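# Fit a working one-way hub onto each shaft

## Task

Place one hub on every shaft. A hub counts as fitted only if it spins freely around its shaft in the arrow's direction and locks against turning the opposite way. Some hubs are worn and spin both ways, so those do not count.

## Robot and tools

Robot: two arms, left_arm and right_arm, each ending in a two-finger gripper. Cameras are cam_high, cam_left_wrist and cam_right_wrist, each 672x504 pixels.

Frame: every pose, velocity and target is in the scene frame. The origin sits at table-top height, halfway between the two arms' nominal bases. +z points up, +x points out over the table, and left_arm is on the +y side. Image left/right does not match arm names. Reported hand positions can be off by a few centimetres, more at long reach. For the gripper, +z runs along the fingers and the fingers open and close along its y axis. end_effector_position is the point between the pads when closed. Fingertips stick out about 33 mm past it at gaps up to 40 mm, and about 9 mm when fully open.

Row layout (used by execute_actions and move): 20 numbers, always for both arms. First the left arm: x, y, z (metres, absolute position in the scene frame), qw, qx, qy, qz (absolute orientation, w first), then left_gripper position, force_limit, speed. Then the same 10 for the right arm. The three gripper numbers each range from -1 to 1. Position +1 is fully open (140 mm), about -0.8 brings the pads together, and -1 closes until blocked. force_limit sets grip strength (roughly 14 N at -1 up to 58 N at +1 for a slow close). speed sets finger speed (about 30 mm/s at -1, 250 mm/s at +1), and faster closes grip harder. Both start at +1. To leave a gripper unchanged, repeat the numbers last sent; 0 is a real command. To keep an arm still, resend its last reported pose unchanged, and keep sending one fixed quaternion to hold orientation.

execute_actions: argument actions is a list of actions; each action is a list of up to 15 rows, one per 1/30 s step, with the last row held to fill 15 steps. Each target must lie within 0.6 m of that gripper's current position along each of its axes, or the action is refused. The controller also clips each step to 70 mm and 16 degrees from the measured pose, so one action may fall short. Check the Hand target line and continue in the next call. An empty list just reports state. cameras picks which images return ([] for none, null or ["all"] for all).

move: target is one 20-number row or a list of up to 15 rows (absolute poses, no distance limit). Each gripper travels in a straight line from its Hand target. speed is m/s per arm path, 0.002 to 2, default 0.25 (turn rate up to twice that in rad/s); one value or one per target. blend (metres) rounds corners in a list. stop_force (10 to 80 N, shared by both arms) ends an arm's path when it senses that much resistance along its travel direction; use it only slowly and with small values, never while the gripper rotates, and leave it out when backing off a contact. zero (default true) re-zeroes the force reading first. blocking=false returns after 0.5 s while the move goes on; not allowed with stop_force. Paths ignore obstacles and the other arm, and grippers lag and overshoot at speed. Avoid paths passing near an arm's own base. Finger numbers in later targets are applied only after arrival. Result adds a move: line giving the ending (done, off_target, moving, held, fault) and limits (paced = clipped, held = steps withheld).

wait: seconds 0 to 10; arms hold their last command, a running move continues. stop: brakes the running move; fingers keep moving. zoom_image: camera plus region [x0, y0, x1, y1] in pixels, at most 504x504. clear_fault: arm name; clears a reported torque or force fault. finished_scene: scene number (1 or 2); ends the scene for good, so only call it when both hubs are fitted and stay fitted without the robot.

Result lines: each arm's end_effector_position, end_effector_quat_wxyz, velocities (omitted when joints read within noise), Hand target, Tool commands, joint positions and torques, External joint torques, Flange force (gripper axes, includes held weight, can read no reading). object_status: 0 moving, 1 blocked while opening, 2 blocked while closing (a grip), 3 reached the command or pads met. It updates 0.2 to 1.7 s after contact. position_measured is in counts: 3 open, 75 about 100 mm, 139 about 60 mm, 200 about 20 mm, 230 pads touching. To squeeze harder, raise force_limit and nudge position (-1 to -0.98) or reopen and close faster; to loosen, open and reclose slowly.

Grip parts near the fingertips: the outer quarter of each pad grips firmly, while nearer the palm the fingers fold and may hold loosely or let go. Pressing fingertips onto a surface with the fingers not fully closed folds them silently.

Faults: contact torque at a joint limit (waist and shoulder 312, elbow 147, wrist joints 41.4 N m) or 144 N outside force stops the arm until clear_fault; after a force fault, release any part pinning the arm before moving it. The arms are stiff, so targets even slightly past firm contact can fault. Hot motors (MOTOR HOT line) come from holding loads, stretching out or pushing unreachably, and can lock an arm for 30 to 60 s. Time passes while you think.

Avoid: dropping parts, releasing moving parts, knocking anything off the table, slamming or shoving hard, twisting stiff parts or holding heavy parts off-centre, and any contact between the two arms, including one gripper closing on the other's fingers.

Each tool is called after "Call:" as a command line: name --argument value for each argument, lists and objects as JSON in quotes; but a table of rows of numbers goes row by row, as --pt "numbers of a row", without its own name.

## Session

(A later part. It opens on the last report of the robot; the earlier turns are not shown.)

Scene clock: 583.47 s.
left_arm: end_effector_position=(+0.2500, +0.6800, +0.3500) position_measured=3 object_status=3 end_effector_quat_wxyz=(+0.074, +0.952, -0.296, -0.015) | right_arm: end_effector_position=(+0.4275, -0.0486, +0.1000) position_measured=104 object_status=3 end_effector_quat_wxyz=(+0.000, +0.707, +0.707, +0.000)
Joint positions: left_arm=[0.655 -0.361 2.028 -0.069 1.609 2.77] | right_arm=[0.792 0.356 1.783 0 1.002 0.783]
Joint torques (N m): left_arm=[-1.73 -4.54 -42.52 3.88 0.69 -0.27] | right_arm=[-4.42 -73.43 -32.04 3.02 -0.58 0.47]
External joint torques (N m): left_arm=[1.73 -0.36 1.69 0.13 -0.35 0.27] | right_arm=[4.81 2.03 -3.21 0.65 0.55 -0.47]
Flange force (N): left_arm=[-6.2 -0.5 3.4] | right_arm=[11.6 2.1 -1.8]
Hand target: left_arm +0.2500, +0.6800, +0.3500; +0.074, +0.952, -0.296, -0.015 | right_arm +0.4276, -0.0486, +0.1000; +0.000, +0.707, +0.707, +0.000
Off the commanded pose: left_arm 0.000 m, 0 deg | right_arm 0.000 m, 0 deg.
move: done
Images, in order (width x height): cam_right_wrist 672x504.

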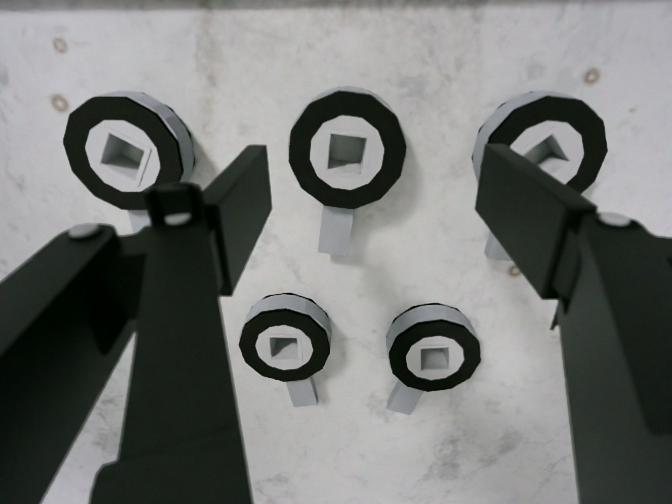

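Call:
move --pt "0.25 0.68 0.35 0.074 0.952 -0.296 -0.015 1 1 1 0.4189 -0.0506 0.06 0 0.749 0.6626 0 0.2 -0.1 -1" --cameras '["cam_right_wrist"]' --speed '[0.1]'

Call:
zoom_image --camera "cam_right_wrist" --region '[270, 60, 470, 280]'

Scene clock: 602.47 s.
left_arm: end_effector_position=(+0.2500, +0.6800, +0.3500) position_measured=3 object_status=3 end_effector_quat_wxyz=(+0.074, +0.952, -0.296, -0.015) | right_arm: end_effector_position=(+0.4189, -0.0506, +0.0600) position_measured=104 object_status=3 end_effector_quat_wxyz=(+0.000, +0.749, +0.663, +0.000)
Joint positions: left_arm=[0.655 -0.361 2.028 -0.069 1.609 2.77] | right_arm=[0.799 0.384 1.829 0 0.929 0.912]
Joint torques (N m): left_arm=[-1.18 -4.25 -42.56 3.87 0.61 -0.24] | right_arm=[-3.35 -74.67 -30.94 2.81 -0.6 0.3]
External joint torques (N m): left_arm=[1.25 -0.74 1.7 0.14 -0.27 0.25] | right_arm=[3.74 2.38 -2.67 0.66 0.55 -0.3]
Flange force (N): left_arm=[-5.0 0.8 3.4] | right_arm=[10.5 1.1 -0.5]
Hand target: left_arm +0.2500, +0.6800, +0.3500; +0.074, +0.952, -0.296, -0.015 | right_arm +0.4189, -0.0506, +0.0600; +0.000, +0.749, +0.663, +0.000
Off the commanded pose: left_arm 0.000 m, 0 deg | right_arm 0.000 m, 0 deg.
move: done
Images, in order (width x height): cam_right_wrist 672x504.

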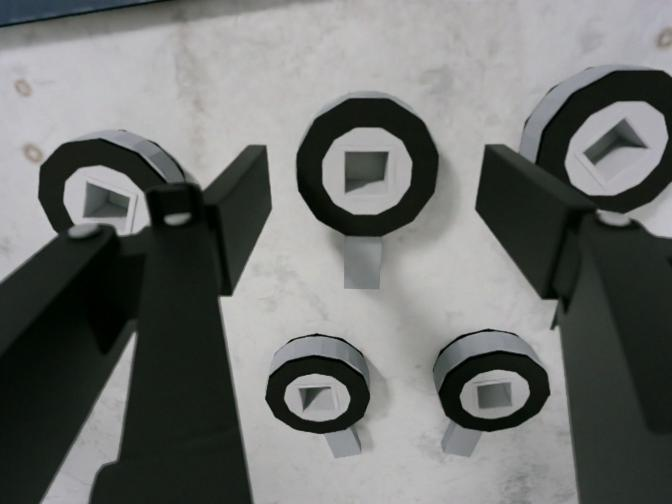

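Scaled by 2.291 from the camera's 672x504 image, which has a finer 960x720 frame.

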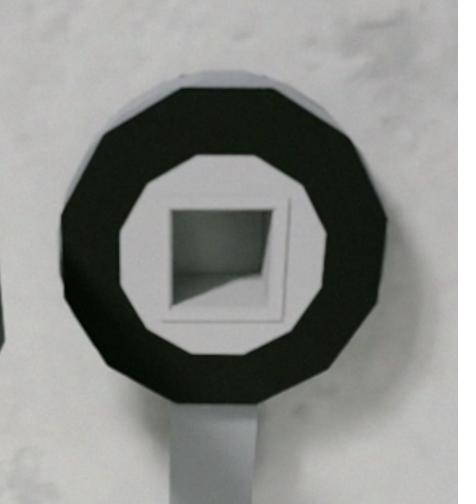

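Call:
move --pt "0.25 0.68 0.35 0.074 0.952 -0.296 -0.015 1 1 1 0.4194 -0.0506 0.033 0 0.749 0.6626 0 0.2 -0.1 -1" --pt "0.25 0.68 0.35 0.074 0.952 -0.296 -0.015 1 1 1 0.4194 -0.0506 0.033 0 0.749 0.6626 0 -1 -0.1 -1" --cameras '["cam_right_wrist"]' --speed '[0.05]'

Call:
wait --seconds 0.5 --cameras '["cam_right_wrist"]'

speed must be one number or one for each of the 2 targets, got a list of 1; nothing of the call was run

not run: a call was refused earlier in this reply.

Call:
move --pt "0.25 0.68 0.35 0.074 0.952 -0.296 -0.015 1 1 1 0.4194 -0.0506 0.033 0 0.749 0.6626 0 0.2 -0.1 -1" --pt "0.25 0.68 0.35 0.074 0.952 -0.296 -0.015 1 1 1 0.4194 -0.0506 0.033 0 0.749 0.6626 0 -1 -0.1 -1" --cameras '[]' --speed 0.05

Call:
wait --seconds 0.6 --cameras '["cam_right_wrist"]'

Call:
move --pt "0.25 0.68 0.35 0.074 0.952 -0.296 -0.015 1 1 1 0.4194 -0.0506 0.11 0 0.749 0.6626 0 -1 -0.1 -1" --pt "0.25 0.68 0.35 0.074 0.952 -0.296 -0.015 1 1 1 0.2866 0.0895 0.11 0 0.7071 0.7071 0 -1 -0.1 -1" --pt "0.25 0.68 0.35 0.074 0.952 -0.296 -0.015 1 1 1 0.2866 0.0895 0.088 0 0.7071 0.7071 0 -1 -0.1 -1" --cameras '["cam_right_wrist"]' --speed '[0.1,0.15,0.06]'

Call:
zoom_image --camera "cam_right_wrist" --region '[320, 130, 430, 240]'

Scene clock: 639.07 s.
left_arm: end_effector_position=(+0.2500, +0.6800, +0.3500) position_measured=3 object_status=3 end_effector_quat_wxyz=(+0.074, +0.952, -0.296, -0.015) | right_arm: end_effector_position=(+0.4194, -0.0506, +0.0330) position_measured=139 object_status=0 end_effector_quat_wxyz=(+0.000, +0.749, +0.663, +0.000)
Joint positions: left_arm=[0.655 -0.361 2.028 -0.069 1.609 2.77] | right_arm=[0.799 0.412 1.847 0 0.883 0.912]
Joint torques (N m): left_arm=[-1.52 -4.24 -42.65 3.82 0.64 -0.34] | right_arm=[-3.19 -71.21 -27.86 2.72 -0.94 0.48]
External joint torques (N m): left_arm=[1.46 0.05 1.96 0.17 -0.31 0.34] | right_arm=[3.57 -2.58 -4.49 0.63 0.9 -0.48]
Flange force (N): left_arm=[-5.5 -0.8 3.8] | right_arm=[8.1 0.1 -7.2]
Hand target: left_arm +0.2500, +0.6800, +0.3500; +0.074, +0.952, -0.296, -0.015 | right_arm +0.4194, -0.0506, +0.0330; +0.000, +0.749, +0.663, +0.000
Off the commanded pose: left_arm 0.000 m, 0 deg | right_arm 0.000 m, 0 deg.
move: done
No camera images: "cameras" was empty.

Scene clock: 639.67 s.
left_arm: end_effector_position=(+0.2500, +0.6800, +0.3500) position_measured=3 object_status=3 end_effector_quat_wxyz=(+0.074, +0.952, -0.296, -0.015) | right_arm: end_effector_position=(+0.4194, -0.0506, +0.0330) position_measured=139 object_status=2 end_effector_quat_wxyz=(+0.000, +0.749, +0.663, +0.000)
Joint positions: left_arm=[0.655 -0.361 2.028 -0.069 1.609 2.77] | right_arm=[0.799 0.412 1.847 0 0.883 0.912]
Joint torques (N m): left_arm=[-1.9 -5.07 -42.55 3.86 0.6 -0.23] | right_arm=[-2.92 -71.28 -27.88 2.79 -0.86 0.47]
External joint torques (N m): left_arm=[1.91 0.26 1.75 0.14 -0.26 0.24] | right_arm=[2.99 -2.45 -4.52 0.55 0.81 -0.47]
Flange force (N): left_arm=[-6.3 -1.6 3.2] | right_arm=[7.7 0.9 -6.9]
Hand target: left_arm +0.2500, +0.6800, +0.3500; +0.074, +0.952, -0.296, -0.015 | right_arm +0.4194, -0.0506, +0.0330; +0.000, +0.749, +0.663, +0.000
Tool commands: left_gripper/position=+1.0 left_gripper/force_limit=+1.0 left_gripper/speed=+1.0 right_gripper/position=-1.0 right_gripper/force_limit=-0.1 right_gripper/speed=-1.0
Off the commanded pose: left_arm 0.000 m, 0 deg | right_arm 0.000 m, 0 deg.
wait: 0.60 s; at rest by 0.17 s
Images, in order (width x height): cam_right_wrist 672x504.

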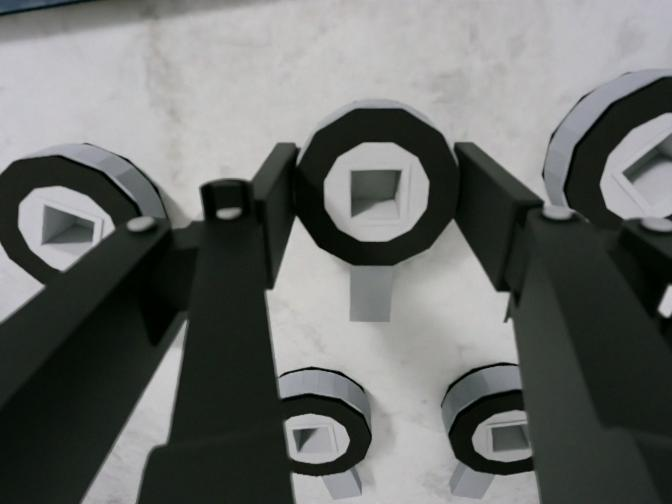

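Scene clock: 642.53 s.
left_arm: end_effector_position=(+0.2500, +0.6800, +0.3500) position_measured=3 object_status=3 end_effector_quat_wxyz=(+0.074, +0.952, -0.296, -0.015) | right_arm: end_effector_position=(+0.2866, +0.0895, +0.0881) position_measured=139 object_status=2 end_effector_quat_wxyz=(+0.000, +0.707, +0.707, +0.000)
Joint positions: left_arm=[0.655 -0.361 2.028 -0.069 1.609 2.77] | right_arm=[1.071 0.415 1.721 0 1.006 1.062]
Joint torques (N m): left_arm=[-1.37 -4.76 -42.65 3.89 0.75 -0.24] | right_arm=[-2.76 -80.02 -34.94 3.12 -0.59 0.53]
External joint torques (N m): left_arm=[1.42 -0.11 1.87 0.11 -0.41 0.24] | right_arm=[3.04 2.91 -0.59 0.55 0.53 -0.53]
Flange force (N): left_arm=[-5.1 -0.5 3.8] | right_arm=[6.8 -0.5 1.2]
Hand target: left_arm +0.2500, +0.6800, +0.3500; +0.074, +0.952, -0.296, -0.015 | right_arm +0.2866, +0.0895, +0.0880; +0.000, +0.707, +0.707, +0.000
Off the commanded pose: left_arm 0.000 m, 0 deg | right_arm 0.000 m, 0 deg.
move: done
Images, in order (width x height): cam_right_wrist 672x504.

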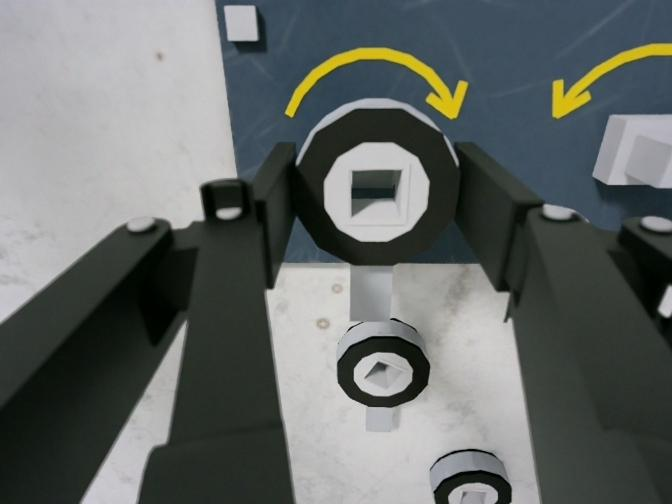

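Scaled by 4.582 from the camera's 672x504 image, which has a finer 960x720 frame.

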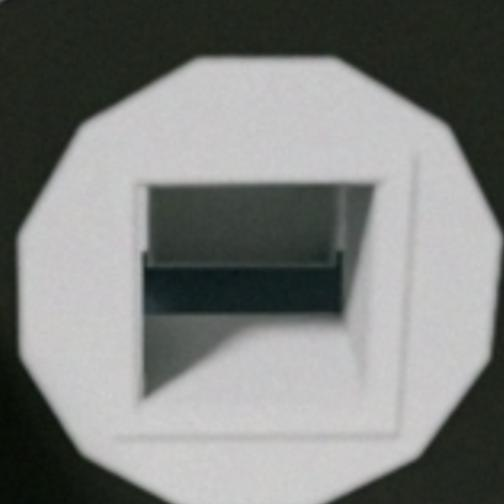

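Call:
move --pt "0.25 0.68 0.35 0.074 0.952 -0.296 -0.015 1 1 1 0.287 0.0905 0.082 0 0.7071 0.7071 0 -1 -0.1 -1" --pt "0.25 0.68 0.35 0.074 0.952 -0.296 -0.015 1 1 1 0.287 0.0905 0.068 0 0.7071 0.7071 0 -1 -0.1 -1" --cameras '["cam_right_wrist"]' --speed 0.02 --stop_force 12

Call:
zoom_image --camera "cam_right_wrist" --region '[320, 130, 430, 240]'

Scene clock: 660.40 s.
left_arm: end_effector_position=(+0.2500, +0.6800, +0.3500) position_measured=3 object_status=3 end_effector_quat_wxyz=(+0.074, +0.952, -0.296, -0.015) | right_arm: end_effector_position=(+0.2870, +0.0905, +0.0680) position_measured=139 object_status=2 end_effector_quat_wxyz=(+0.000, +0.707, +0.707, +0.000)
Joint positions: left_arm=[0.655 -0.361 2.028 -0.069 1.609 2.77] | right_arm=[1.071 0.434 1.734 0 0.974 1.062]
Joint torques (N m): left_arm=[-1.68 -5.04 -42.9 3.88 0.68 -0.2] | right_arm=[2.08 -80.63 -32.3 4.88 -0.26 0.4]
External joint torques (N m): left_arm=[1.78 -0.16 2.08 0.12 -0.33 0.21] | right_arm=[-1.51 2.67 -2.29 -1.3 0.22 -0.41]
Flange force (N): left_arm=[-6.2 -0.5 4.0] | right_arm=[6.4 6.2 0.4]
Hand target: left_arm +0.2500, +0.6800, +0.3500; +0.074, +0.952, -0.296, -0.015 | right_arm +0.2870, +0.0905, +0.0680; +0.000, +0.707, +0.707, +0.000
Off the commanded pose: left_arm 0.000 m, 0 deg | right_arm 0.000 m, 0 deg.
move: done
Images, in order (width x height): cam_right_wrist 672x504.

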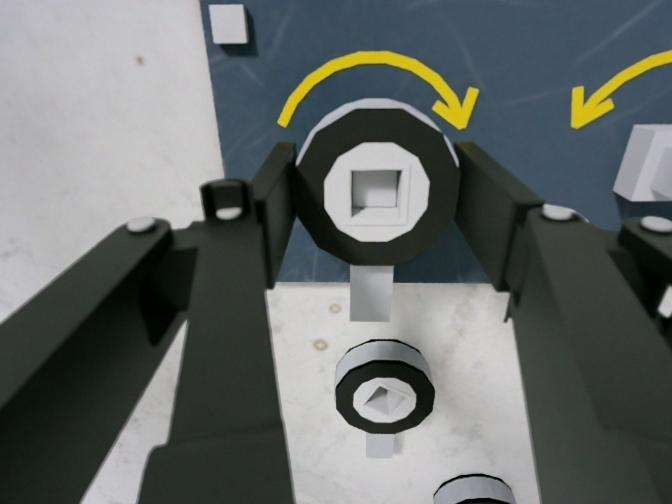

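Scaled by 4.582 from the camera's 672x504 image, which has a finer 960x720 frame.

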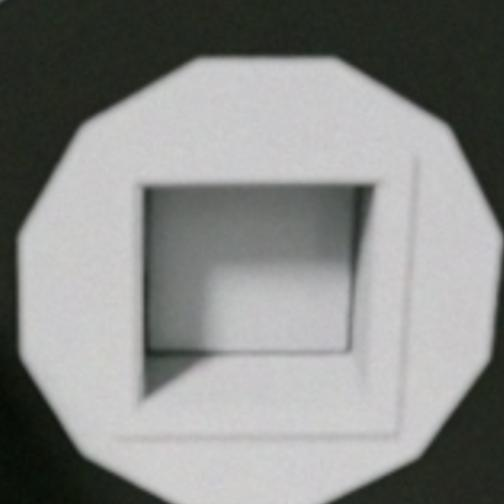

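Call:
move --pt "0.25 0.68 0.35 0.074 0.952 -0.296 -0.015 1 1 1 0.2872 0.0905 0.05 0 0.7071 0.7071 0 -1 -0.1 -1" --cameras '[]' --speed 0.02 --stop_force 12

Call:
move --pt "0.25 0.68 0.35 0.074 0.952 -0.296 -0.015 1 1 1 0.2872 0.0905 0.0555 0 0.7071 0.7071 0 -1 -0.1 -1" --pt "0.25 0.68 0.35 0.074 0.952 -0.296 -0.015 1 1 1 0.2872 0.0905 0.0555 0 0.7771 0.6293 0 -1 -0.1 -1" --cameras '["cam_right_wrist"]' --speed 0.04

Call:
zoom_image --camera "cam_right_wrist" --region '[280, 90, 480, 330]'

Scene clock: 673.80 s.
left_arm: end_effector_position=(+0.2500, +0.6800, +0.3500) position_measured=3 object_status=3 end_effector_quat_wxyz=(+0.074, +0.952, -0.296, -0.015) | right_arm: end_effector_position=(+0.2871, +0.0906, +0.0547) position_measured=139 object_status=2 end_effector_quat_wxyz=(+0.000, +0.707, +0.707, +0.000)
Joint positions: left_arm=[0.655 -0.361 2.028 -0.069 1.609 2.77] | right_arm=[1.071 0.447 1.743 0 0.952 1.062]
Joint torques (N m): left_arm=[-1.61 -4.63 -42.61 3.96 0.69 -0.22] | right_arm=[-0.43 -74.39 -28.19 3.92 -0.71 0.45]
External joint torques (N m): left_arm=[1.67 -0.45 1.74 0.05 -0.35 0.23] | right_arm=[0.87 -4.38 -5.97 -0.39 0.66 -0.46]
Flange force (N): left_arm=[-5.9 -0.2 3.5] | right_arm=[6.8 2.8 -9.4]
Hand target: left_arm +0.2500, +0.6800, +0.3500; +0.074, +0.952, -0.296, -0.015 | right_arm +0.2871, +0.0906, +0.0547; +0.000, +0.707, +0.707, +0.000
Off the commanded pose: left_arm 0.000 m, 0 deg | right_arm 0.005 m, 0 deg.
move: contact (right_arm)
No camera images: "cameras" was empty.

Scene clock: 676.80 s.
left_arm: end_effector_position=(+0.2500, +0.6800, +0.3500) position_measured=3 object_status=3 end_effector_quat_wxyz=(+0.074, +0.952, -0.296, -0.015) | right_arm: end_effector_position=(+0.2872, +0.0905, +0.0555) position_measured=139 object_status=2 end_effector_quat_wxyz=(+0.000, +0.777, +0.629, +0.000)
Joint positions: left_arm=[0.655 -0.361 2.028 -0.069 1.609 2.77] | right_arm=[1.071 0.446 1.742 0 0.953 1.271]
Joint torques (N m): left_arm=[-1.15 -4.99 -42.58 3.91 0.67 -0.3] | right_arm=[1.42 -80.08 -27.46 5.15 1.93 1.4]
External joint torques (N m): left_arm=[1.17 0.16 1.74 0.1 -0.33 0.31] | right_arm=[-1.14 1.35 -6.73 -1.63 -1.98 -1.4]
Flange force (N): left_arm=[-4.5 -0.8 3.5] | right_arm=[13.0 7.0 -0.1]
Hand target: left_arm +0.2500, +0.6800, +0.3500; +0.074, +0.952, -0.296, -0.015 | right_arm +0.2872, +0.0905, +0.0555; +0.000, +0.777, +0.629, +0.000
Off the commanded pose: left_arm 0.000 m, 0 deg | right_arm 0.000 m, 0 deg.
move: done
Images, in order (width x height): cam_right_wrist 672x504.

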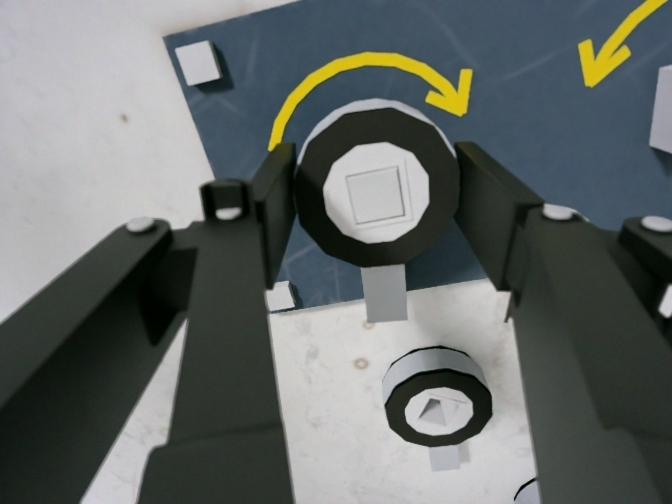

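Scaled by 2.100 from the camera's 672x504 image, which has a finer 960x720 frame.

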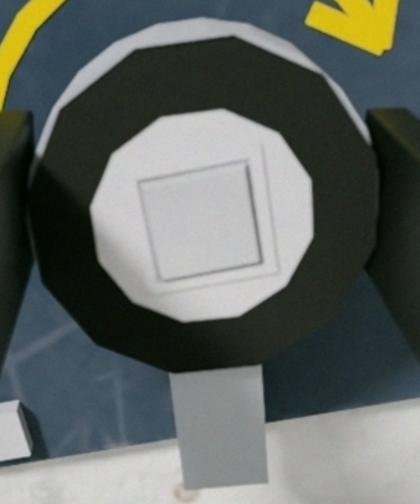

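Call:
move --pt "0.25 0.68 0.35 0.074 0.952 -0.296 -0.015 1 1 1 0.2872 0.0905 0.0555 0 0.7071 0.7071 0 -1 -0.1 -1" --pt "0.25 0.68 0.35 0.074 0.952 -0.296 -0.015 1 1 1 0.2872 0.0905 0.0555 0 0.6088 0.7934 0 -1 -0.1 -1" --cameras '["cam_right_wrist"]' --speed 0.04

Call:
zoom_image --camera "cam_right_wrist" --region '[280, 90, 480, 330]'

Scene clock: 691.20 s.
left_arm: end_effector_position=(+0.2500, +0.6800, +0.3500) position_measured=3 object_status=3 end_effector_quat_wxyz=(+0.074, +0.952, -0.296, -0.015) | right_arm: end_effector_position=(+0.2872, +0.0905, +0.0555) position_measured=139 object_status=2 end_effector_quat_wxyz=(+0.000, +0.609, +0.793, +0.000)
Joint positions: left_arm=[0.655 -0.361 2.028 -0.069 1.609 2.77] | right_arm=[1.071 0.446 1.742 0 0.953 0.8]
Joint torques (N m): left_arm=[-1.76 -4.98 -42.43 3.87 0.56 -0.31] | right_arm=[-7.77 -82.18 -34.26 0.95 -1.48 0.75]
External joint torques (N m): left_arm=[1.72 0.43 1.67 0.13 -0.23 0.31] | right_arm=[8.02 3.5 0.07 2.59 1.44 -0.75]
Flange force (N): left_arm=[-5.9 -1.8 3.0] | right_arm=[11.2 -3.5 1.0]
Hand target: left_arm +0.2500, +0.6800, +0.3500; +0.074, +0.952, -0.296, -0.015 | right_arm +0.2872, +0.0905, +0.0555; +0.000, +0.609, +0.793, +0.000
Off the commanded pose: left_arm 0.000 m, 0 deg | right_arm 0.000 m, 0 deg.
move: done
Images, in order (width x height): cam_right_wrist 672x504.

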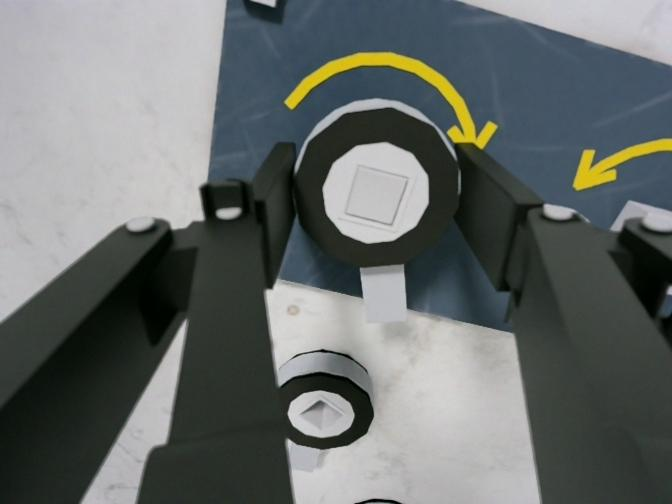

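Scaled by 2.100 from the camera's 672x504 image, which has a finer 960x720 frame.

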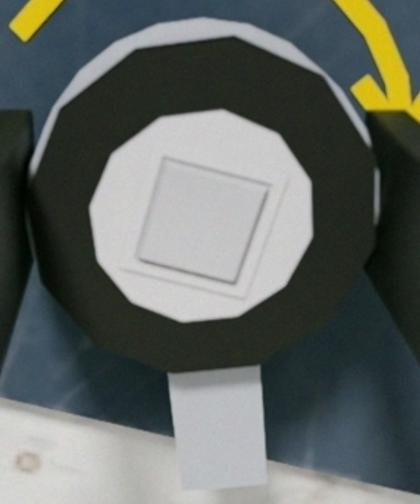

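Call:
move --pt "0.25 0.68 0.35 0.074 0.952 -0.296 -0.015 1 1 1 0.2872 0.0905 0.115 0 0.6088 0.7934 0 -1 -0.1 -1" --pt "0.25 0.68 0.35 0.074 0.952 -0.296 -0.015 1 1 1 0.412 0.0905 0.115 0 0.6088 0.7934 0 -1 -0.1 -1" --pt "0.25 0.68 0.35 0.074 0.952 -0.296 -0.015 1 1 1 0.412 0.0905 0.092 0 0.6088 0.7934 0 -1 -0.1 -1" --speed '[0.06,0.15,0.06]' --cameras '["cam_high","cam_right_wrist"]'

Call:
zoom_image --camera "cam_right_wrist" --region '[270, 80, 480, 290]'

Scene clock: 733.77 s.
left_arm: end_effector_position=(+0.2500, +0.6800, +0.3500) position_measured=3 object_status=3 end_effector_quat_wxyz=(+0.074, +0.952, -0.296, -0.015) | right_arm: end_effector_position=(+0.4120, +0.0905, +0.0921) position_measured=139 object_status=2 end_effector_quat_wxyz=(+0.000, +0.609, +0.793, +0.000)
Joint positions: left_arm=[0.655 -0.361 2.028 -0.069 1.609 2.77] | right_arm=[0.933 0.502 1.576 0 1.064 0.661]
Joint torques (N m): left_arm=[-1.96 -5.02 -42.52 3.92 0.58 -0.23] | right_arm=[-2.52 -90.97 -35.88 3.24 -0.63 0.49]
External joint torques (N m): left_arm=[1.97 0.37 1.77 0.08 -0.25 0.24] | right_arm=[2.88 4.43 -0.82 0.56 0.59 -0.49]
Flange force (N): left_arm=[-6.4 -1.8 3.2] | right_arm=[8.0 4.7 1.9]
Hand target: left_arm +0.2500, +0.6800, +0.3500; +0.074, +0.952, -0.296, -0.015 | right_arm +0.4120, +0.0905, +0.0920; +0.000, +0.609, +0.793, +0.000
Off the commanded pose: left_arm 0.000 m, 0 deg | right_arm 0.000 m, 0 deg.
move: done
Images, in order (width x height): cam_high 672x504, cam_right_wrist 672x504.

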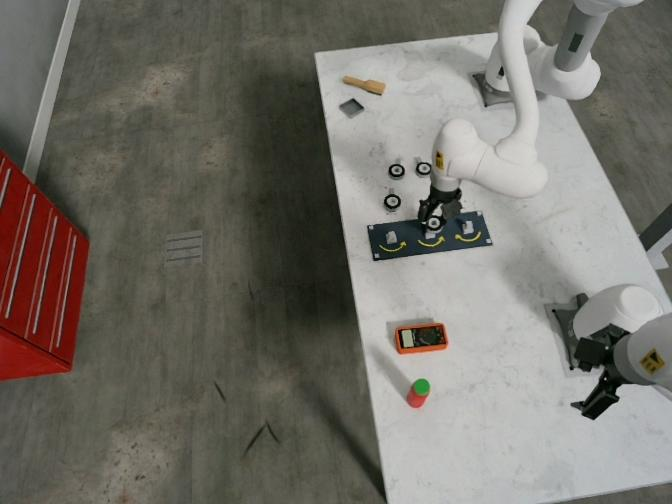

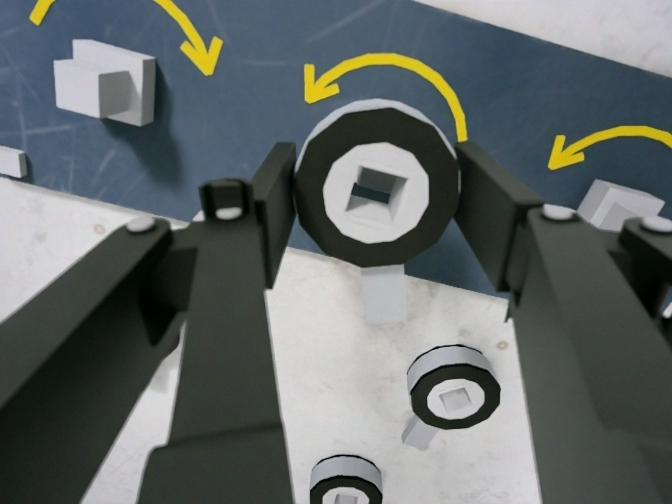

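Scaled by 2.400 from the camera's 672x504 image, which has a finer 960x720 frame.

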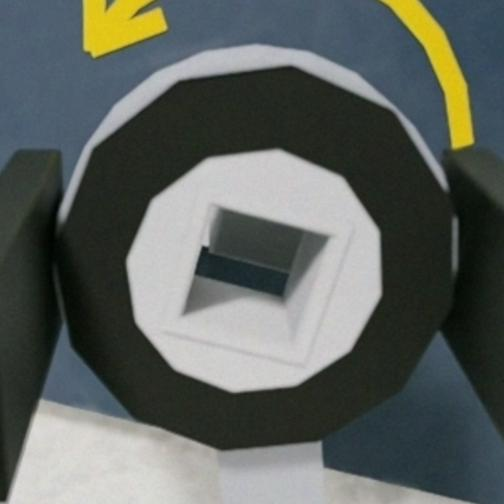

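Call:
zoom_image --camera "cam_right_wrist" --region '[330, 150, 430, 250]'

Scaled by 5.040 from the camera's 672x504 image, which has a finer 960x720 frame.

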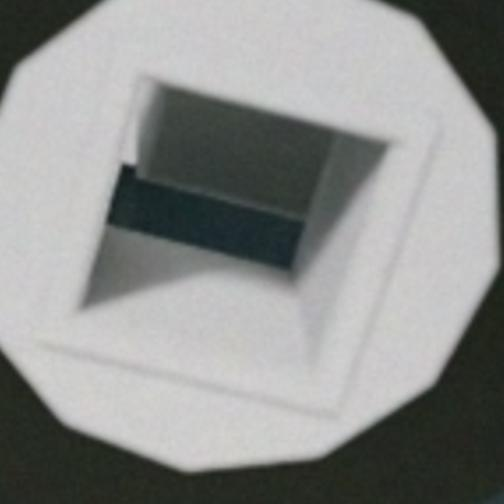

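Call:
move --pt "0.25 0.68 0.35 0.074 0.952 -0.296 -0.015 1 1 1 0.4142 0.0925 0.088 0 0.6088 0.7934 0 -1 -0.1 -1" --speed 0.03 --cameras '["cam_right_wrist"]'

Call:
zoom_image --camera "cam_right_wrist" --region '[330, 150, 430, 250]'

Scene clock: 774.87 s.
left_arm: end_effector_position=(+0.2500, +0.6800, +0.3500) position_measured=3 object_status=3 end_effector_quat_wxyz=(+0.074, +0.952, -0.296, -0.015) | right_arm: end_effector_position=(+0.4142, +0.0925, +0.0880) position_measured=139 object_status=2 end_effector_quat_wxyz=(+0.000, +0.609, +0.793, +0.000)
Joint positions: left_arm=[0.655 -0.361 2.028 -0.069 1.609 2.77] | right_arm=[0.932 0.509 1.573 0 1.06 0.661]
Joint torques (N m): left_arm=[-1.86 -5.14 -42.71 3.93 0.6 -0.23] | right_arm=[-2.77 -89.78 -35.81 3.25 -0.44 0.41]
External joint torques (N m): left_arm=[1.87 0.41 1.86 0.08 -0.26 0.24] | right_arm=[2.9 2.81 -0.81 0.54 0.4 -0.41]
Flange force (N): left_arm=[-6.1 -1.8 3.4] | right_arm=[6.5 2.8 1.0]
Hand target: left_arm +0.2500, +0.6800, +0.3500; +0.074, +0.952, -0.296, -0.015 | right_arm +0.4142, +0.0925, +0.0880; +0.000, +0.609, +0.793, +0.000
Off the commanded pose: left_arm 0.000 m, 0 deg | right_arm 0.000 m, 0 deg.
move: done
Images, in order (width x height): cam_right_wrist 672x504.

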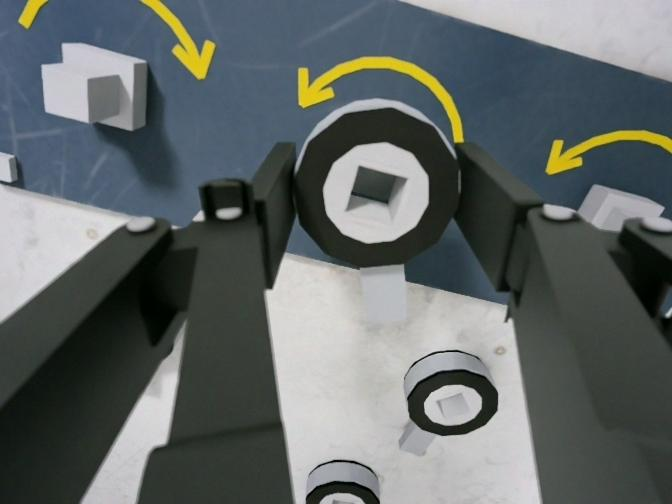

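Scaled by 5.040 from the camera's 672x504 image, which has a finer 960x720 frame.

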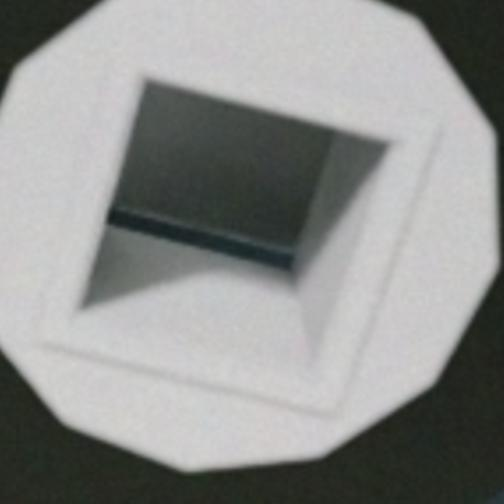

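Call:
move --pt "0.25 0.68 0.35 0.074 0.952 -0.296 -0.015 1 1 1 0.414 0.0925 0.068 0 0.6088 0.7934 0 -1 -0.1 -1" --speed 0.02 --stop_force 12 --cameras '["cam_right_wrist"]'

Call:
zoom_image --camera "cam_right_wrist" --region '[330, 150, 430, 250]'

Scene clock: 786.80 s.
left_arm: end_effector_position=(+0.2500, +0.6800, +0.3500) position_measured=3 object_status=3 end_effector_quat_wxyz=(+0.074, +0.952, -0.296, -0.015) | right_arm: end_effector_position=(+0.4142, +0.0925, +0.0787) position_measured=139 object_status=2 end_effector_quat_wxyz=(+0.000, +0.609, +0.793, +0.000)
Joint positions: left_arm=[0.655 -0.361 2.028 -0.069 1.609 2.77] | right_arm=[0.932 0.516 1.58 0 1.045 0.661]
Joint torques (N m): left_arm=[-1.4 -5 -42.69 3.99 0.74 -0.29] | right_arm=[-5.6 -75.44 -27.15 2.19 -1.73 0.51]
External joint torques (N m): left_arm=[1.39 0.43 1.89 0.01 -0.4 0.3] | right_arm=[5.64 -11.66 -9.1 1.55 1.69 -0.52]
Flange force (N): left_arm=[-4.9 -1.4 3.8] | right_arm=[9.0 0.6 -18.9]
Hand target: left_arm +0.2500, +0.6800, +0.3500; +0.074, +0.952, -0.296, -0.015 | right_arm +0.4142, +0.0925, +0.0787; +0.000, +0.609, +0.793, +0.000
Off the commanded pose: left_arm 0.000 m, 0 deg | right_arm 0.011 m, 0 deg.
move: contact (right_arm)
Images, in order (width x height): cam_right_wrist 672x504.

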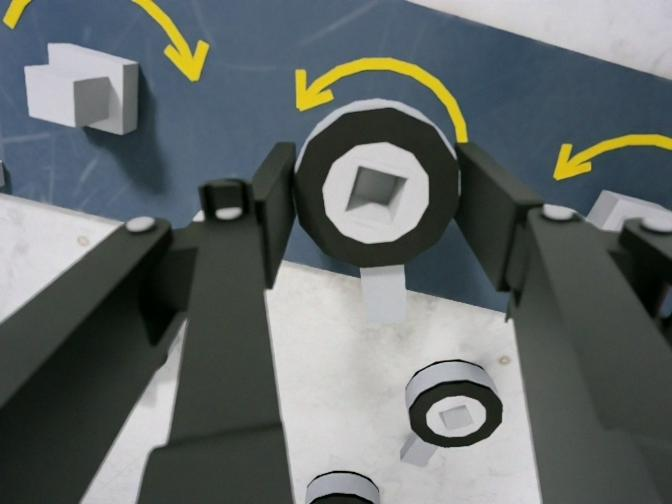

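Scaled by 5.040 from the camera's 672x504 image, which has a finer 960x720 frame.

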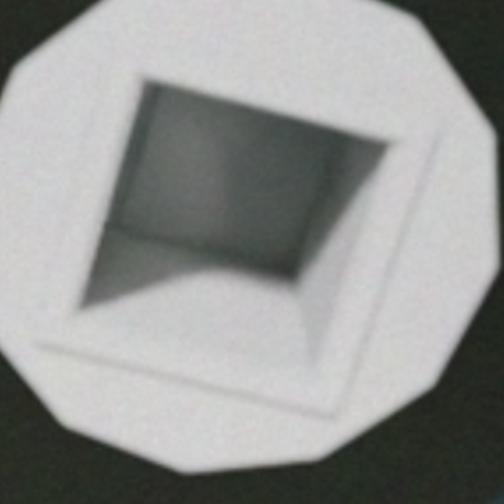

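Call:
move --pt "0.25 0.68 0.35 0.074 0.952 -0.296 -0.015 1 1 1 0.4148 0.0925 0.081 0 0.6088 0.7934 0 -1 -0.1 -1" --speed 0.03 --cameras '[]'

Call:
move --pt "0.25 0.68 0.35 0.074 0.952 -0.296 -0.015 1 1 1 0.4149 0.0925 0.068 0 0.6088 0.7934 0 -1 -0.1 -1" --speed 0.02 --stop_force 12 --cameras '["cam_right_wrist"]'

Call:
zoom_image --camera "cam_right_wrist" --region '[330, 150, 430, 250]'

Scene clock: 798.47 s.
left_arm: end_effector_position=(+0.2500, +0.6800, +0.3500) position_measured=3 object_status=3 end_effector_quat_wxyz=(+0.074, +0.952, -0.296, -0.015) | right_arm: end_effector_position=(+0.4148, +0.0925, +0.0810) position_measured=139 object_status=2 end_effector_quat_wxyz=(+0.000, +0.609, +0.793, +0.000)
Joint positions: left_arm=[0.655 -0.361 2.028 -0.069 1.609 2.77] | right_arm=[0.931 0.515 1.577 0 1.049 0.66]
Joint torques (N m): left_arm=[-1.28 -4.96 -42.74 3.87 0.64 -0.23] | right_arm=[-2.67 -91.47 -35.64 3.14 -0.41 0.5]
External joint torques (N m): left_arm=[1.2 0.68 2.03 0.12 -0.31 0.24] | right_arm=[3.15 4.23 -0.7 0.63 0.37 -0.5]
Flange force (N): left_arm=[-4.2 -1.4 3.9] | right_arm=[7.7 3.9 2.3]
Hand target: left_arm +0.2500, +0.6800, +0.3500; +0.074, +0.952, -0.296, -0.015 | right_arm +0.4148, +0.0925, +0.0810; +0.000, +0.609, +0.793, +0.000
Off the commanded pose: left_arm 0.000 m, 0 deg | right_arm 0.000 m, 0 deg.
move: done
No camera images: "cameras" was empty.

Scene clock: 799.20 s.
left_arm: end_effector_position=(+0.2500, +0.6800, +0.3500) position_measured=3 object_status=3 end_effector_quat_wxyz=(+0.074, +0.952, -0.296, -0.015) | right_arm: end_effector_position=(+0.4149, +0.0926, +0.0785) position_measured=139 object_status=2 end_effector_quat_wxyz=(+0.000, +0.609, +0.793, +0.000)
Joint positions: left_arm=[0.655 -0.361 2.028 -0.069 1.609 2.77] | right_arm=[0.931 0.517 1.579 0 1.045 0.66]
Joint torques (N m): left_arm=[-1.68 -4.96 -42.53 3.71 0.66 -0.22] | right_arm=[-5.62 -75.4 -27.51 2.22 -1.83 0.52]
External joint torques (N m): left_arm=[1.73 0.25 1.77 0.29 -0.32 0.23] | right_arm=[6.06 -11.9 -8.73 1.54 1.8 -0.52]
Flange force (N): left_arm=[-5.8 -1.5 3.4] | right_arm=[8.7 -0.6 -18.9]
Hand target: left_arm +0.2500, +0.6800, +0.3500; +0.074, +0.952, -0.296, -0.015 | right_arm +0.4149, +0.0926, +0.0785; +0.000, +0.609, +0.793, +0.000
Off the commanded pose: left_arm 0.000 m, 0 deg | right_arm 0.010 m, 0 deg.
move: contact (right_arm)
Images, in order (width x height): cam_right_wrist 672x504.

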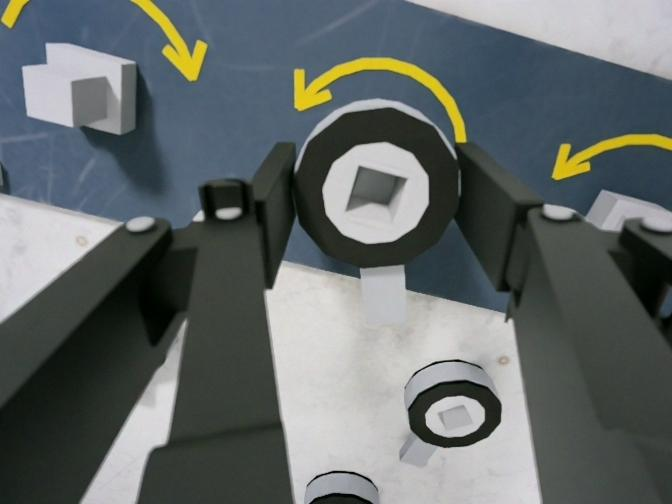

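Scaled by 5.040 from the camera's 672x504 image, which has a finer 960x720 frame.

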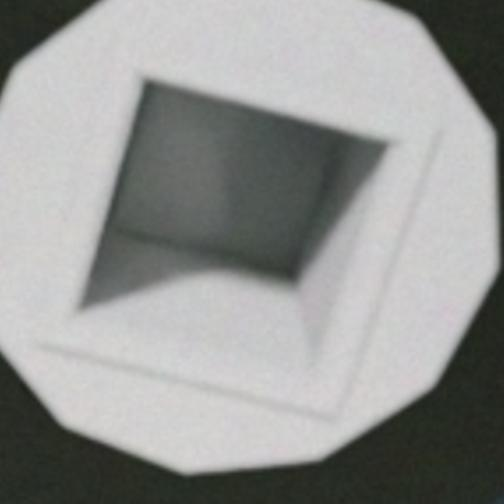

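Call:
move --pt "0.25 0.68 0.35 0.074 0.952 -0.296 -0.015 1 1 1 0.4149 0.0918 0.080 0 0.6088 0.7934 0 -1 -0.1 -1" --speed 0.03 --cameras '[]'

Call:
move --pt "0.25 0.68 0.35 0.074 0.952 -0.296 -0.015 1 1 1 0.4149 0.0918 0.068 0 0.6088 0.7934 0 -1 -0.1 -1" --speed 0.02 --stop_force 12 --cameras '["cam_right_wrist"]'

Call:
zoom_image --camera "cam_right_wrist" --region '[330, 150, 430, 250]'

Scene clock: 812.23 s.
left_arm: end_effector_position=(+0.2500, +0.6800, +0.3500) position_measured=3 object_status=3 end_effector_quat_wxyz=(+0.074, +0.952, -0.296, -0.015) | right_arm: end_effector_position=(+0.4149, +0.0918, +0.0800) position_measured=139 object_status=2 end_effector_quat_wxyz=(+0.000, +0.609, +0.793, +0.000)
Joint positions: left_arm=[0.655 -0.361 2.028 -0.069 1.609 2.77] | right_arm=[0.931 0.515 1.579 0 1.047 0.659]
Joint torques (N m): left_arm=[-1.65 -5.04 -42.81 3.88 0.65 -0.21] | right_arm=[-2.51 -91.73 -35.25 3.21 -0.28 0.48]
External joint torques (N m): left_arm=[1.79 -0.25 1.93 0.13 -0.31 0.22] | right_arm=[2.41 4.74 -1.02 0.54 0.24 -0.48]
Flange force (N): left_arm=[-6.2 -0.5 3.7] | right_arm=[7.9 5.5 2.7]
Hand target: left_arm +0.2500, +0.6800, +0.3500; +0.074, +0.952, -0.296, -0.015 | right_arm +0.4149, +0.0918, +0.0800; +0.000, +0.609, +0.793, +0.000
Off the commanded pose: left_arm 0.000 m, 0 deg | right_arm 0.000 m, 0 deg.
move: done
No camera images: "cameras" was empty.

Scene clock: 812.93 s.
left_arm: end_effector_position=(+0.2500, +0.6800, +0.3500) position_measured=3 object_status=3 end_effector_quat_wxyz=(+0.074, +0.952, -0.296, -0.015) | right_arm: end_effector_position=(+0.4150, +0.0919, +0.0783) position_measured=139 object_status=2 end_effector_quat_wxyz=(+0.000, +0.609, +0.793, +0.000)
Joint positions: left_arm=[0.655 -0.361 2.028 -0.069 1.609 2.77] | right_arm=[0.931 0.517 1.581 0 1.044 0.659]
Joint torques (N m): left_arm=[-1.33 -5.24 -42.59 3.86 0.58 -0.24] | right_arm=[-5.38 -75.66 -27.81 2.32 -1.93 0.46]
External joint torques (N m): left_arm=[1.39 0.31 1.83 0.14 -0.24 0.24] | right_arm=[5.67 -11.54 -8.42 1.44 1.9 -0.46]
Flange force (N): left_arm=[-4.9 -1.1 3.4] | right_arm=[8.3 -0.4 -18.6]
Hand target: left_arm +0.2500, +0.6800, +0.3500; +0.074, +0.952, -0.296, -0.015 | right_arm +0.4150, +0.0919, +0.0783; +0.000, +0.609, +0.793, +0.000
Off the commanded pose: left_arm 0.000 m, 0 deg | right_arm 0.010 m, 0 deg.
move: contact (right_arm)
Images, in order (width x height): cam_right_wrist 672x504.

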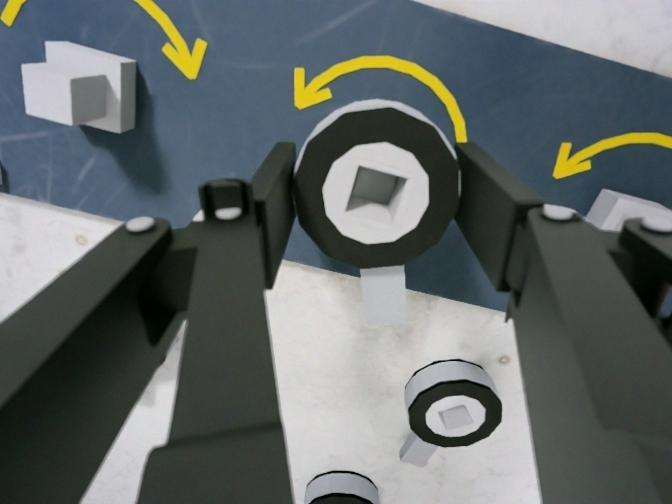

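Scaled by 5.040 from the camera's 672x504 image, which has a finer 960x720 frame.

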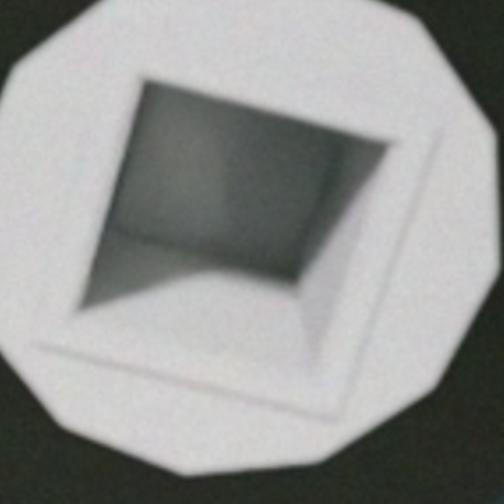

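Call:
move --pt "0.25 0.68 0.35 0.074 0.952 -0.296 -0.015 1 1 1 0.4147 0.0911 0.080 0 0.6088 0.7934 0 -1 -0.1 -1" --speed 0.03 --cameras '[]'

Call:
move --pt "0.25 0.68 0.35 0.074 0.952 -0.296 -0.015 1 1 1 0.4147 0.0911 0.068 0 0.6088 0.7934 0 -1 -0.1 -1" --speed 0.02 --stop_force 12 --cameras '["cam_right_wrist"]'

Call:
zoom_image --camera "cam_right_wrist" --region '[330, 150, 430, 250]'

Scene clock: 834.33 s.
left_arm: end_effector_position=(+0.2500, +0.6800, +0.3500) position_measured=3 object_status=3 end_effector_quat_wxyz=(+0.074, +0.952, -0.296, -0.015) | right_arm: end_effector_position=(+0.4147, +0.0911, +0.0800) position_measured=139 object_status=2 end_effector_quat_wxyz=(+0.000, +0.609, +0.793, +0.000)
Joint positions: left_arm=[0.655 -0.361 2.028 -0.069 1.609 2.77] | right_arm=[0.93 0.514 1.581 0 1.047 0.659]
Joint torques (N m): left_arm=[-2.11 -4.81 -42.39 3.85 0.63 -0.31] | right_arm=[-2.99 -90.94 -35.44 3.12 -0.44 0.49]
External joint torques (N m): left_arm=[2.2 -0.3 1.53 0.15 -0.29 0.32] | right_arm=[3.35 3.81 -0.87 0.65 0.4 -0.49]
Flange force (N): left_arm=[-7.5 -1.3 2.9] | right_arm=[7.8 3.6 1.8]
Hand target: left_arm +0.2500, +0.6800, +0.3500; +0.074, +0.952, -0.296, -0.015 | right_arm +0.4147, +0.0911, +0.0800; +0.000, +0.609, +0.793, +0.000
Off the commanded pose: left_arm 0.000 m, 0 deg | right_arm 0.000 m, 0 deg.
move: done
No camera images: "cameras" was empty.

Scene clock: 835.07 s.
left_arm: end_effector_position=(+0.2500, +0.6800, +0.3500) position_measured=3 object_status=3 end_effector_quat_wxyz=(+0.074, +0.952, -0.296, -0.015) | right_arm: end_effector_position=(+0.4148, +0.0912, +0.0781) position_measured=139 object_status=2 end_effector_quat_wxyz=(+0.000, +0.609, +0.793, +0.000)
Joint positions: left_arm=[0.655 -0.361 2.028 -0.069 1.609 2.77] | right_arm=[0.93 0.516 1.582 0 1.043 0.659]
Joint torques (N m): left_arm=[-1.7 -4.88 -42.54 3.81 0.66 -0.25] | right_arm=[-4.26 -76.99 -28.29 2.73 -1.48 0.47]
External joint torques (N m): left_arm=[1.77 -0.06 1.76 0.19 -0.32 0.26] | right_arm=[4.73 -10.2 -7.97 1.04 1.44 -0.47]
Flange force (N): left_arm=[-6.1 -1.0 3.4] | right_arm=[7.6 0.7 -16.5]
Hand target: left_arm +0.2500, +0.6800, +0.3500; +0.074, +0.952, -0.296, -0.015 | right_arm +0.4148, +0.0911, +0.0781; +0.000, +0.609, +0.793, +0.000
Off the commanded pose: left_arm 0.000 m, 0 deg | right_arm 0.010 m, 0 deg.
move: contact (right_arm)
Images, in order (width x height): cam_right_wrist 672x504.

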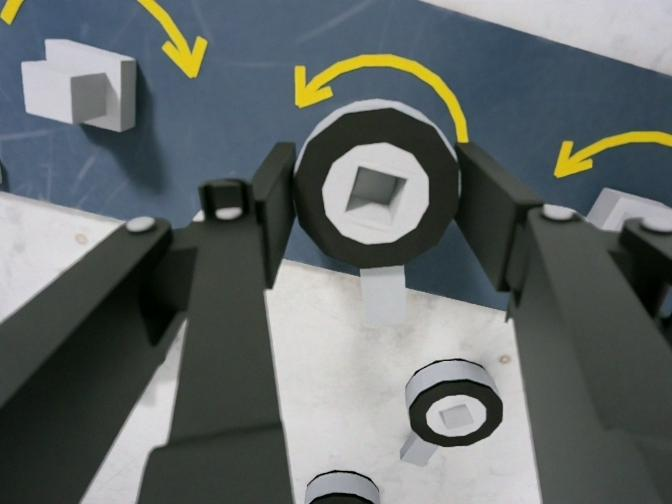

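Scaled by 5.040 from the camera's 672x504 image, which has a finer 960x720 frame.

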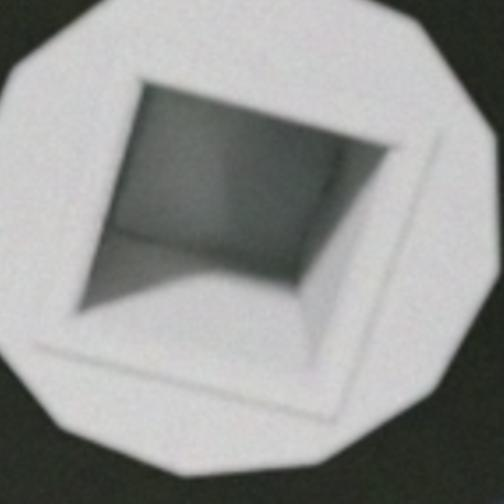

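Call:
move --pt "0.25 0.68 0.35 0.074 0.952 -0.296 -0.015 1 1 1 0.4149 0.0903 0.0795 0 0.6088 0.7934 0 -1 -0.1 -1" --speed 0.03 --cameras '[]'

Call:
move --pt "0.25 0.68 0.35 0.074 0.952 -0.296 -0.015 1 1 1 0.4149 0.0903 0.068 0 0.6088 0.7934 0 -1 -0.1 -1" --speed 0.02 --stop_force 12 --cameras '["cam_right_wrist"]'

Call:
zoom_image --camera "cam_right_wrist" --region '[330, 150, 430, 250]'

Scene clock: 848.60 s.
left_arm: end_effector_position=(+0.2500, +0.6800, +0.3500) position_measured=3 object_status=3 end_effector_quat_wxyz=(+0.074, +0.952, -0.296, -0.015) | right_arm: end_effector_position=(+0.4149, +0.0903, +0.0795) position_measured=139 object_status=2 end_effector_quat_wxyz=(+0.000, +0.609, +0.793, +0.000)
Joint positions: left_arm=[0.655 -0.361 2.028 -0.069 1.609 2.77] | right_arm=[0.929 0.514 1.582 0 1.045 0.658]
Joint torques (N m): left_arm=[-1.78 -5.27 -42.55 3.89 0.58 -0.28] | right_arm=[-3.26 -91.54 -35.32 3.21 -0.37 0.49]
External joint torques (N m): left_arm=[1.76 0.82 1.83 0.1 -0.25 0.29] | right_arm=[3.44 4.66 -0.9 0.53 0.34 -0.49]
Flange force (N): left_arm=[-5.8 -2.4 3.3] | right_arm=[8.7 4.5 2.6]
Hand target: left_arm +0.2500, +0.6800, +0.3500; +0.074, +0.952, -0.296, -0.015 | right_arm +0.4149, +0.0903, +0.0795; +0.000, +0.609, +0.793, +0.000
Off the commanded pose: left_arm 0.000 m, 0 deg | right_arm 0.000 m, 0 deg.
move: done
No camera images: "cameras" was empty.

Scene clock: 849.30 s.
left_arm: end_effector_position=(+0.2500, +0.6800, +0.3500) position_measured=3 object_status=3 end_effector_quat_wxyz=(+0.074, +0.952, -0.296, -0.015) | right_arm: end_effector_position=(+0.4150, +0.0904, +0.0778) position_measured=139 object_status=2 end_effector_quat_wxyz=(+0.000, +0.609, +0.793, +0.000)
Joint positions: left_arm=[0.655 -0.361 2.028 -0.069 1.609 2.77] | right_arm=[0.929 0.515 1.584 0 1.042 0.658]
Joint torques (N m): left_arm=[-1.77 -4.87 -42.72 3.9 0.67 -0.23] | right_arm=[-5.64 -78 -28.75 2.35 -1.48 0.53]
External joint torques (N m): left_arm=[1.79 -0.02 1.96 0.1 -0.32 0.24] | right_arm=[5.96 -9.09 -7.46 1.41 1.44 -0.53]
Flange force (N): left_arm=[-6.1 -0.9 3.8] | right_arm=[9.1 0.0 -15.2]
Hand target: left_arm +0.2500, +0.6800, +0.3500; +0.074, +0.952, -0.296, -0.015 | right_arm +0.4150, +0.0904, +0.0778; +0.000, +0.609, +0.793, +0.000
Off the commanded pose: left_arm 0.000 m, 0 deg | right_arm 0.010 m, 0 deg.
move: contact (right_arm)
Images, in order (width x height): cam_right_wrist 672x504.

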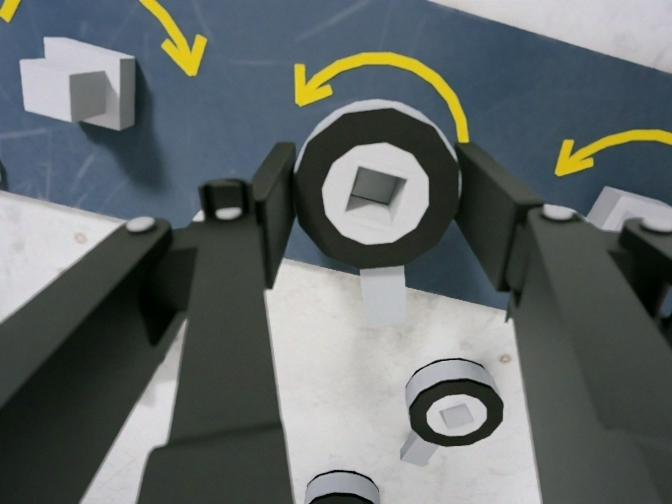

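Scaled by 5.040 from the camera's 672x504 image, which has a finer 960x720 frame.

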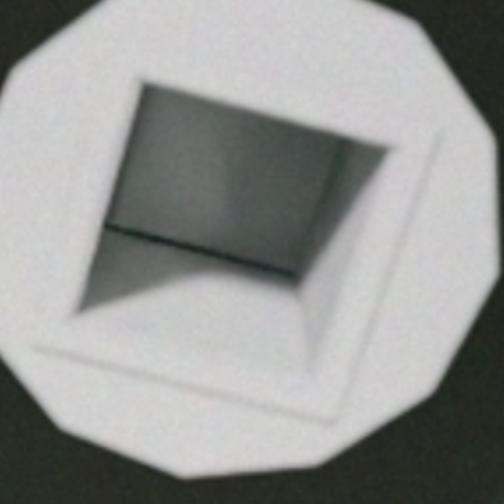

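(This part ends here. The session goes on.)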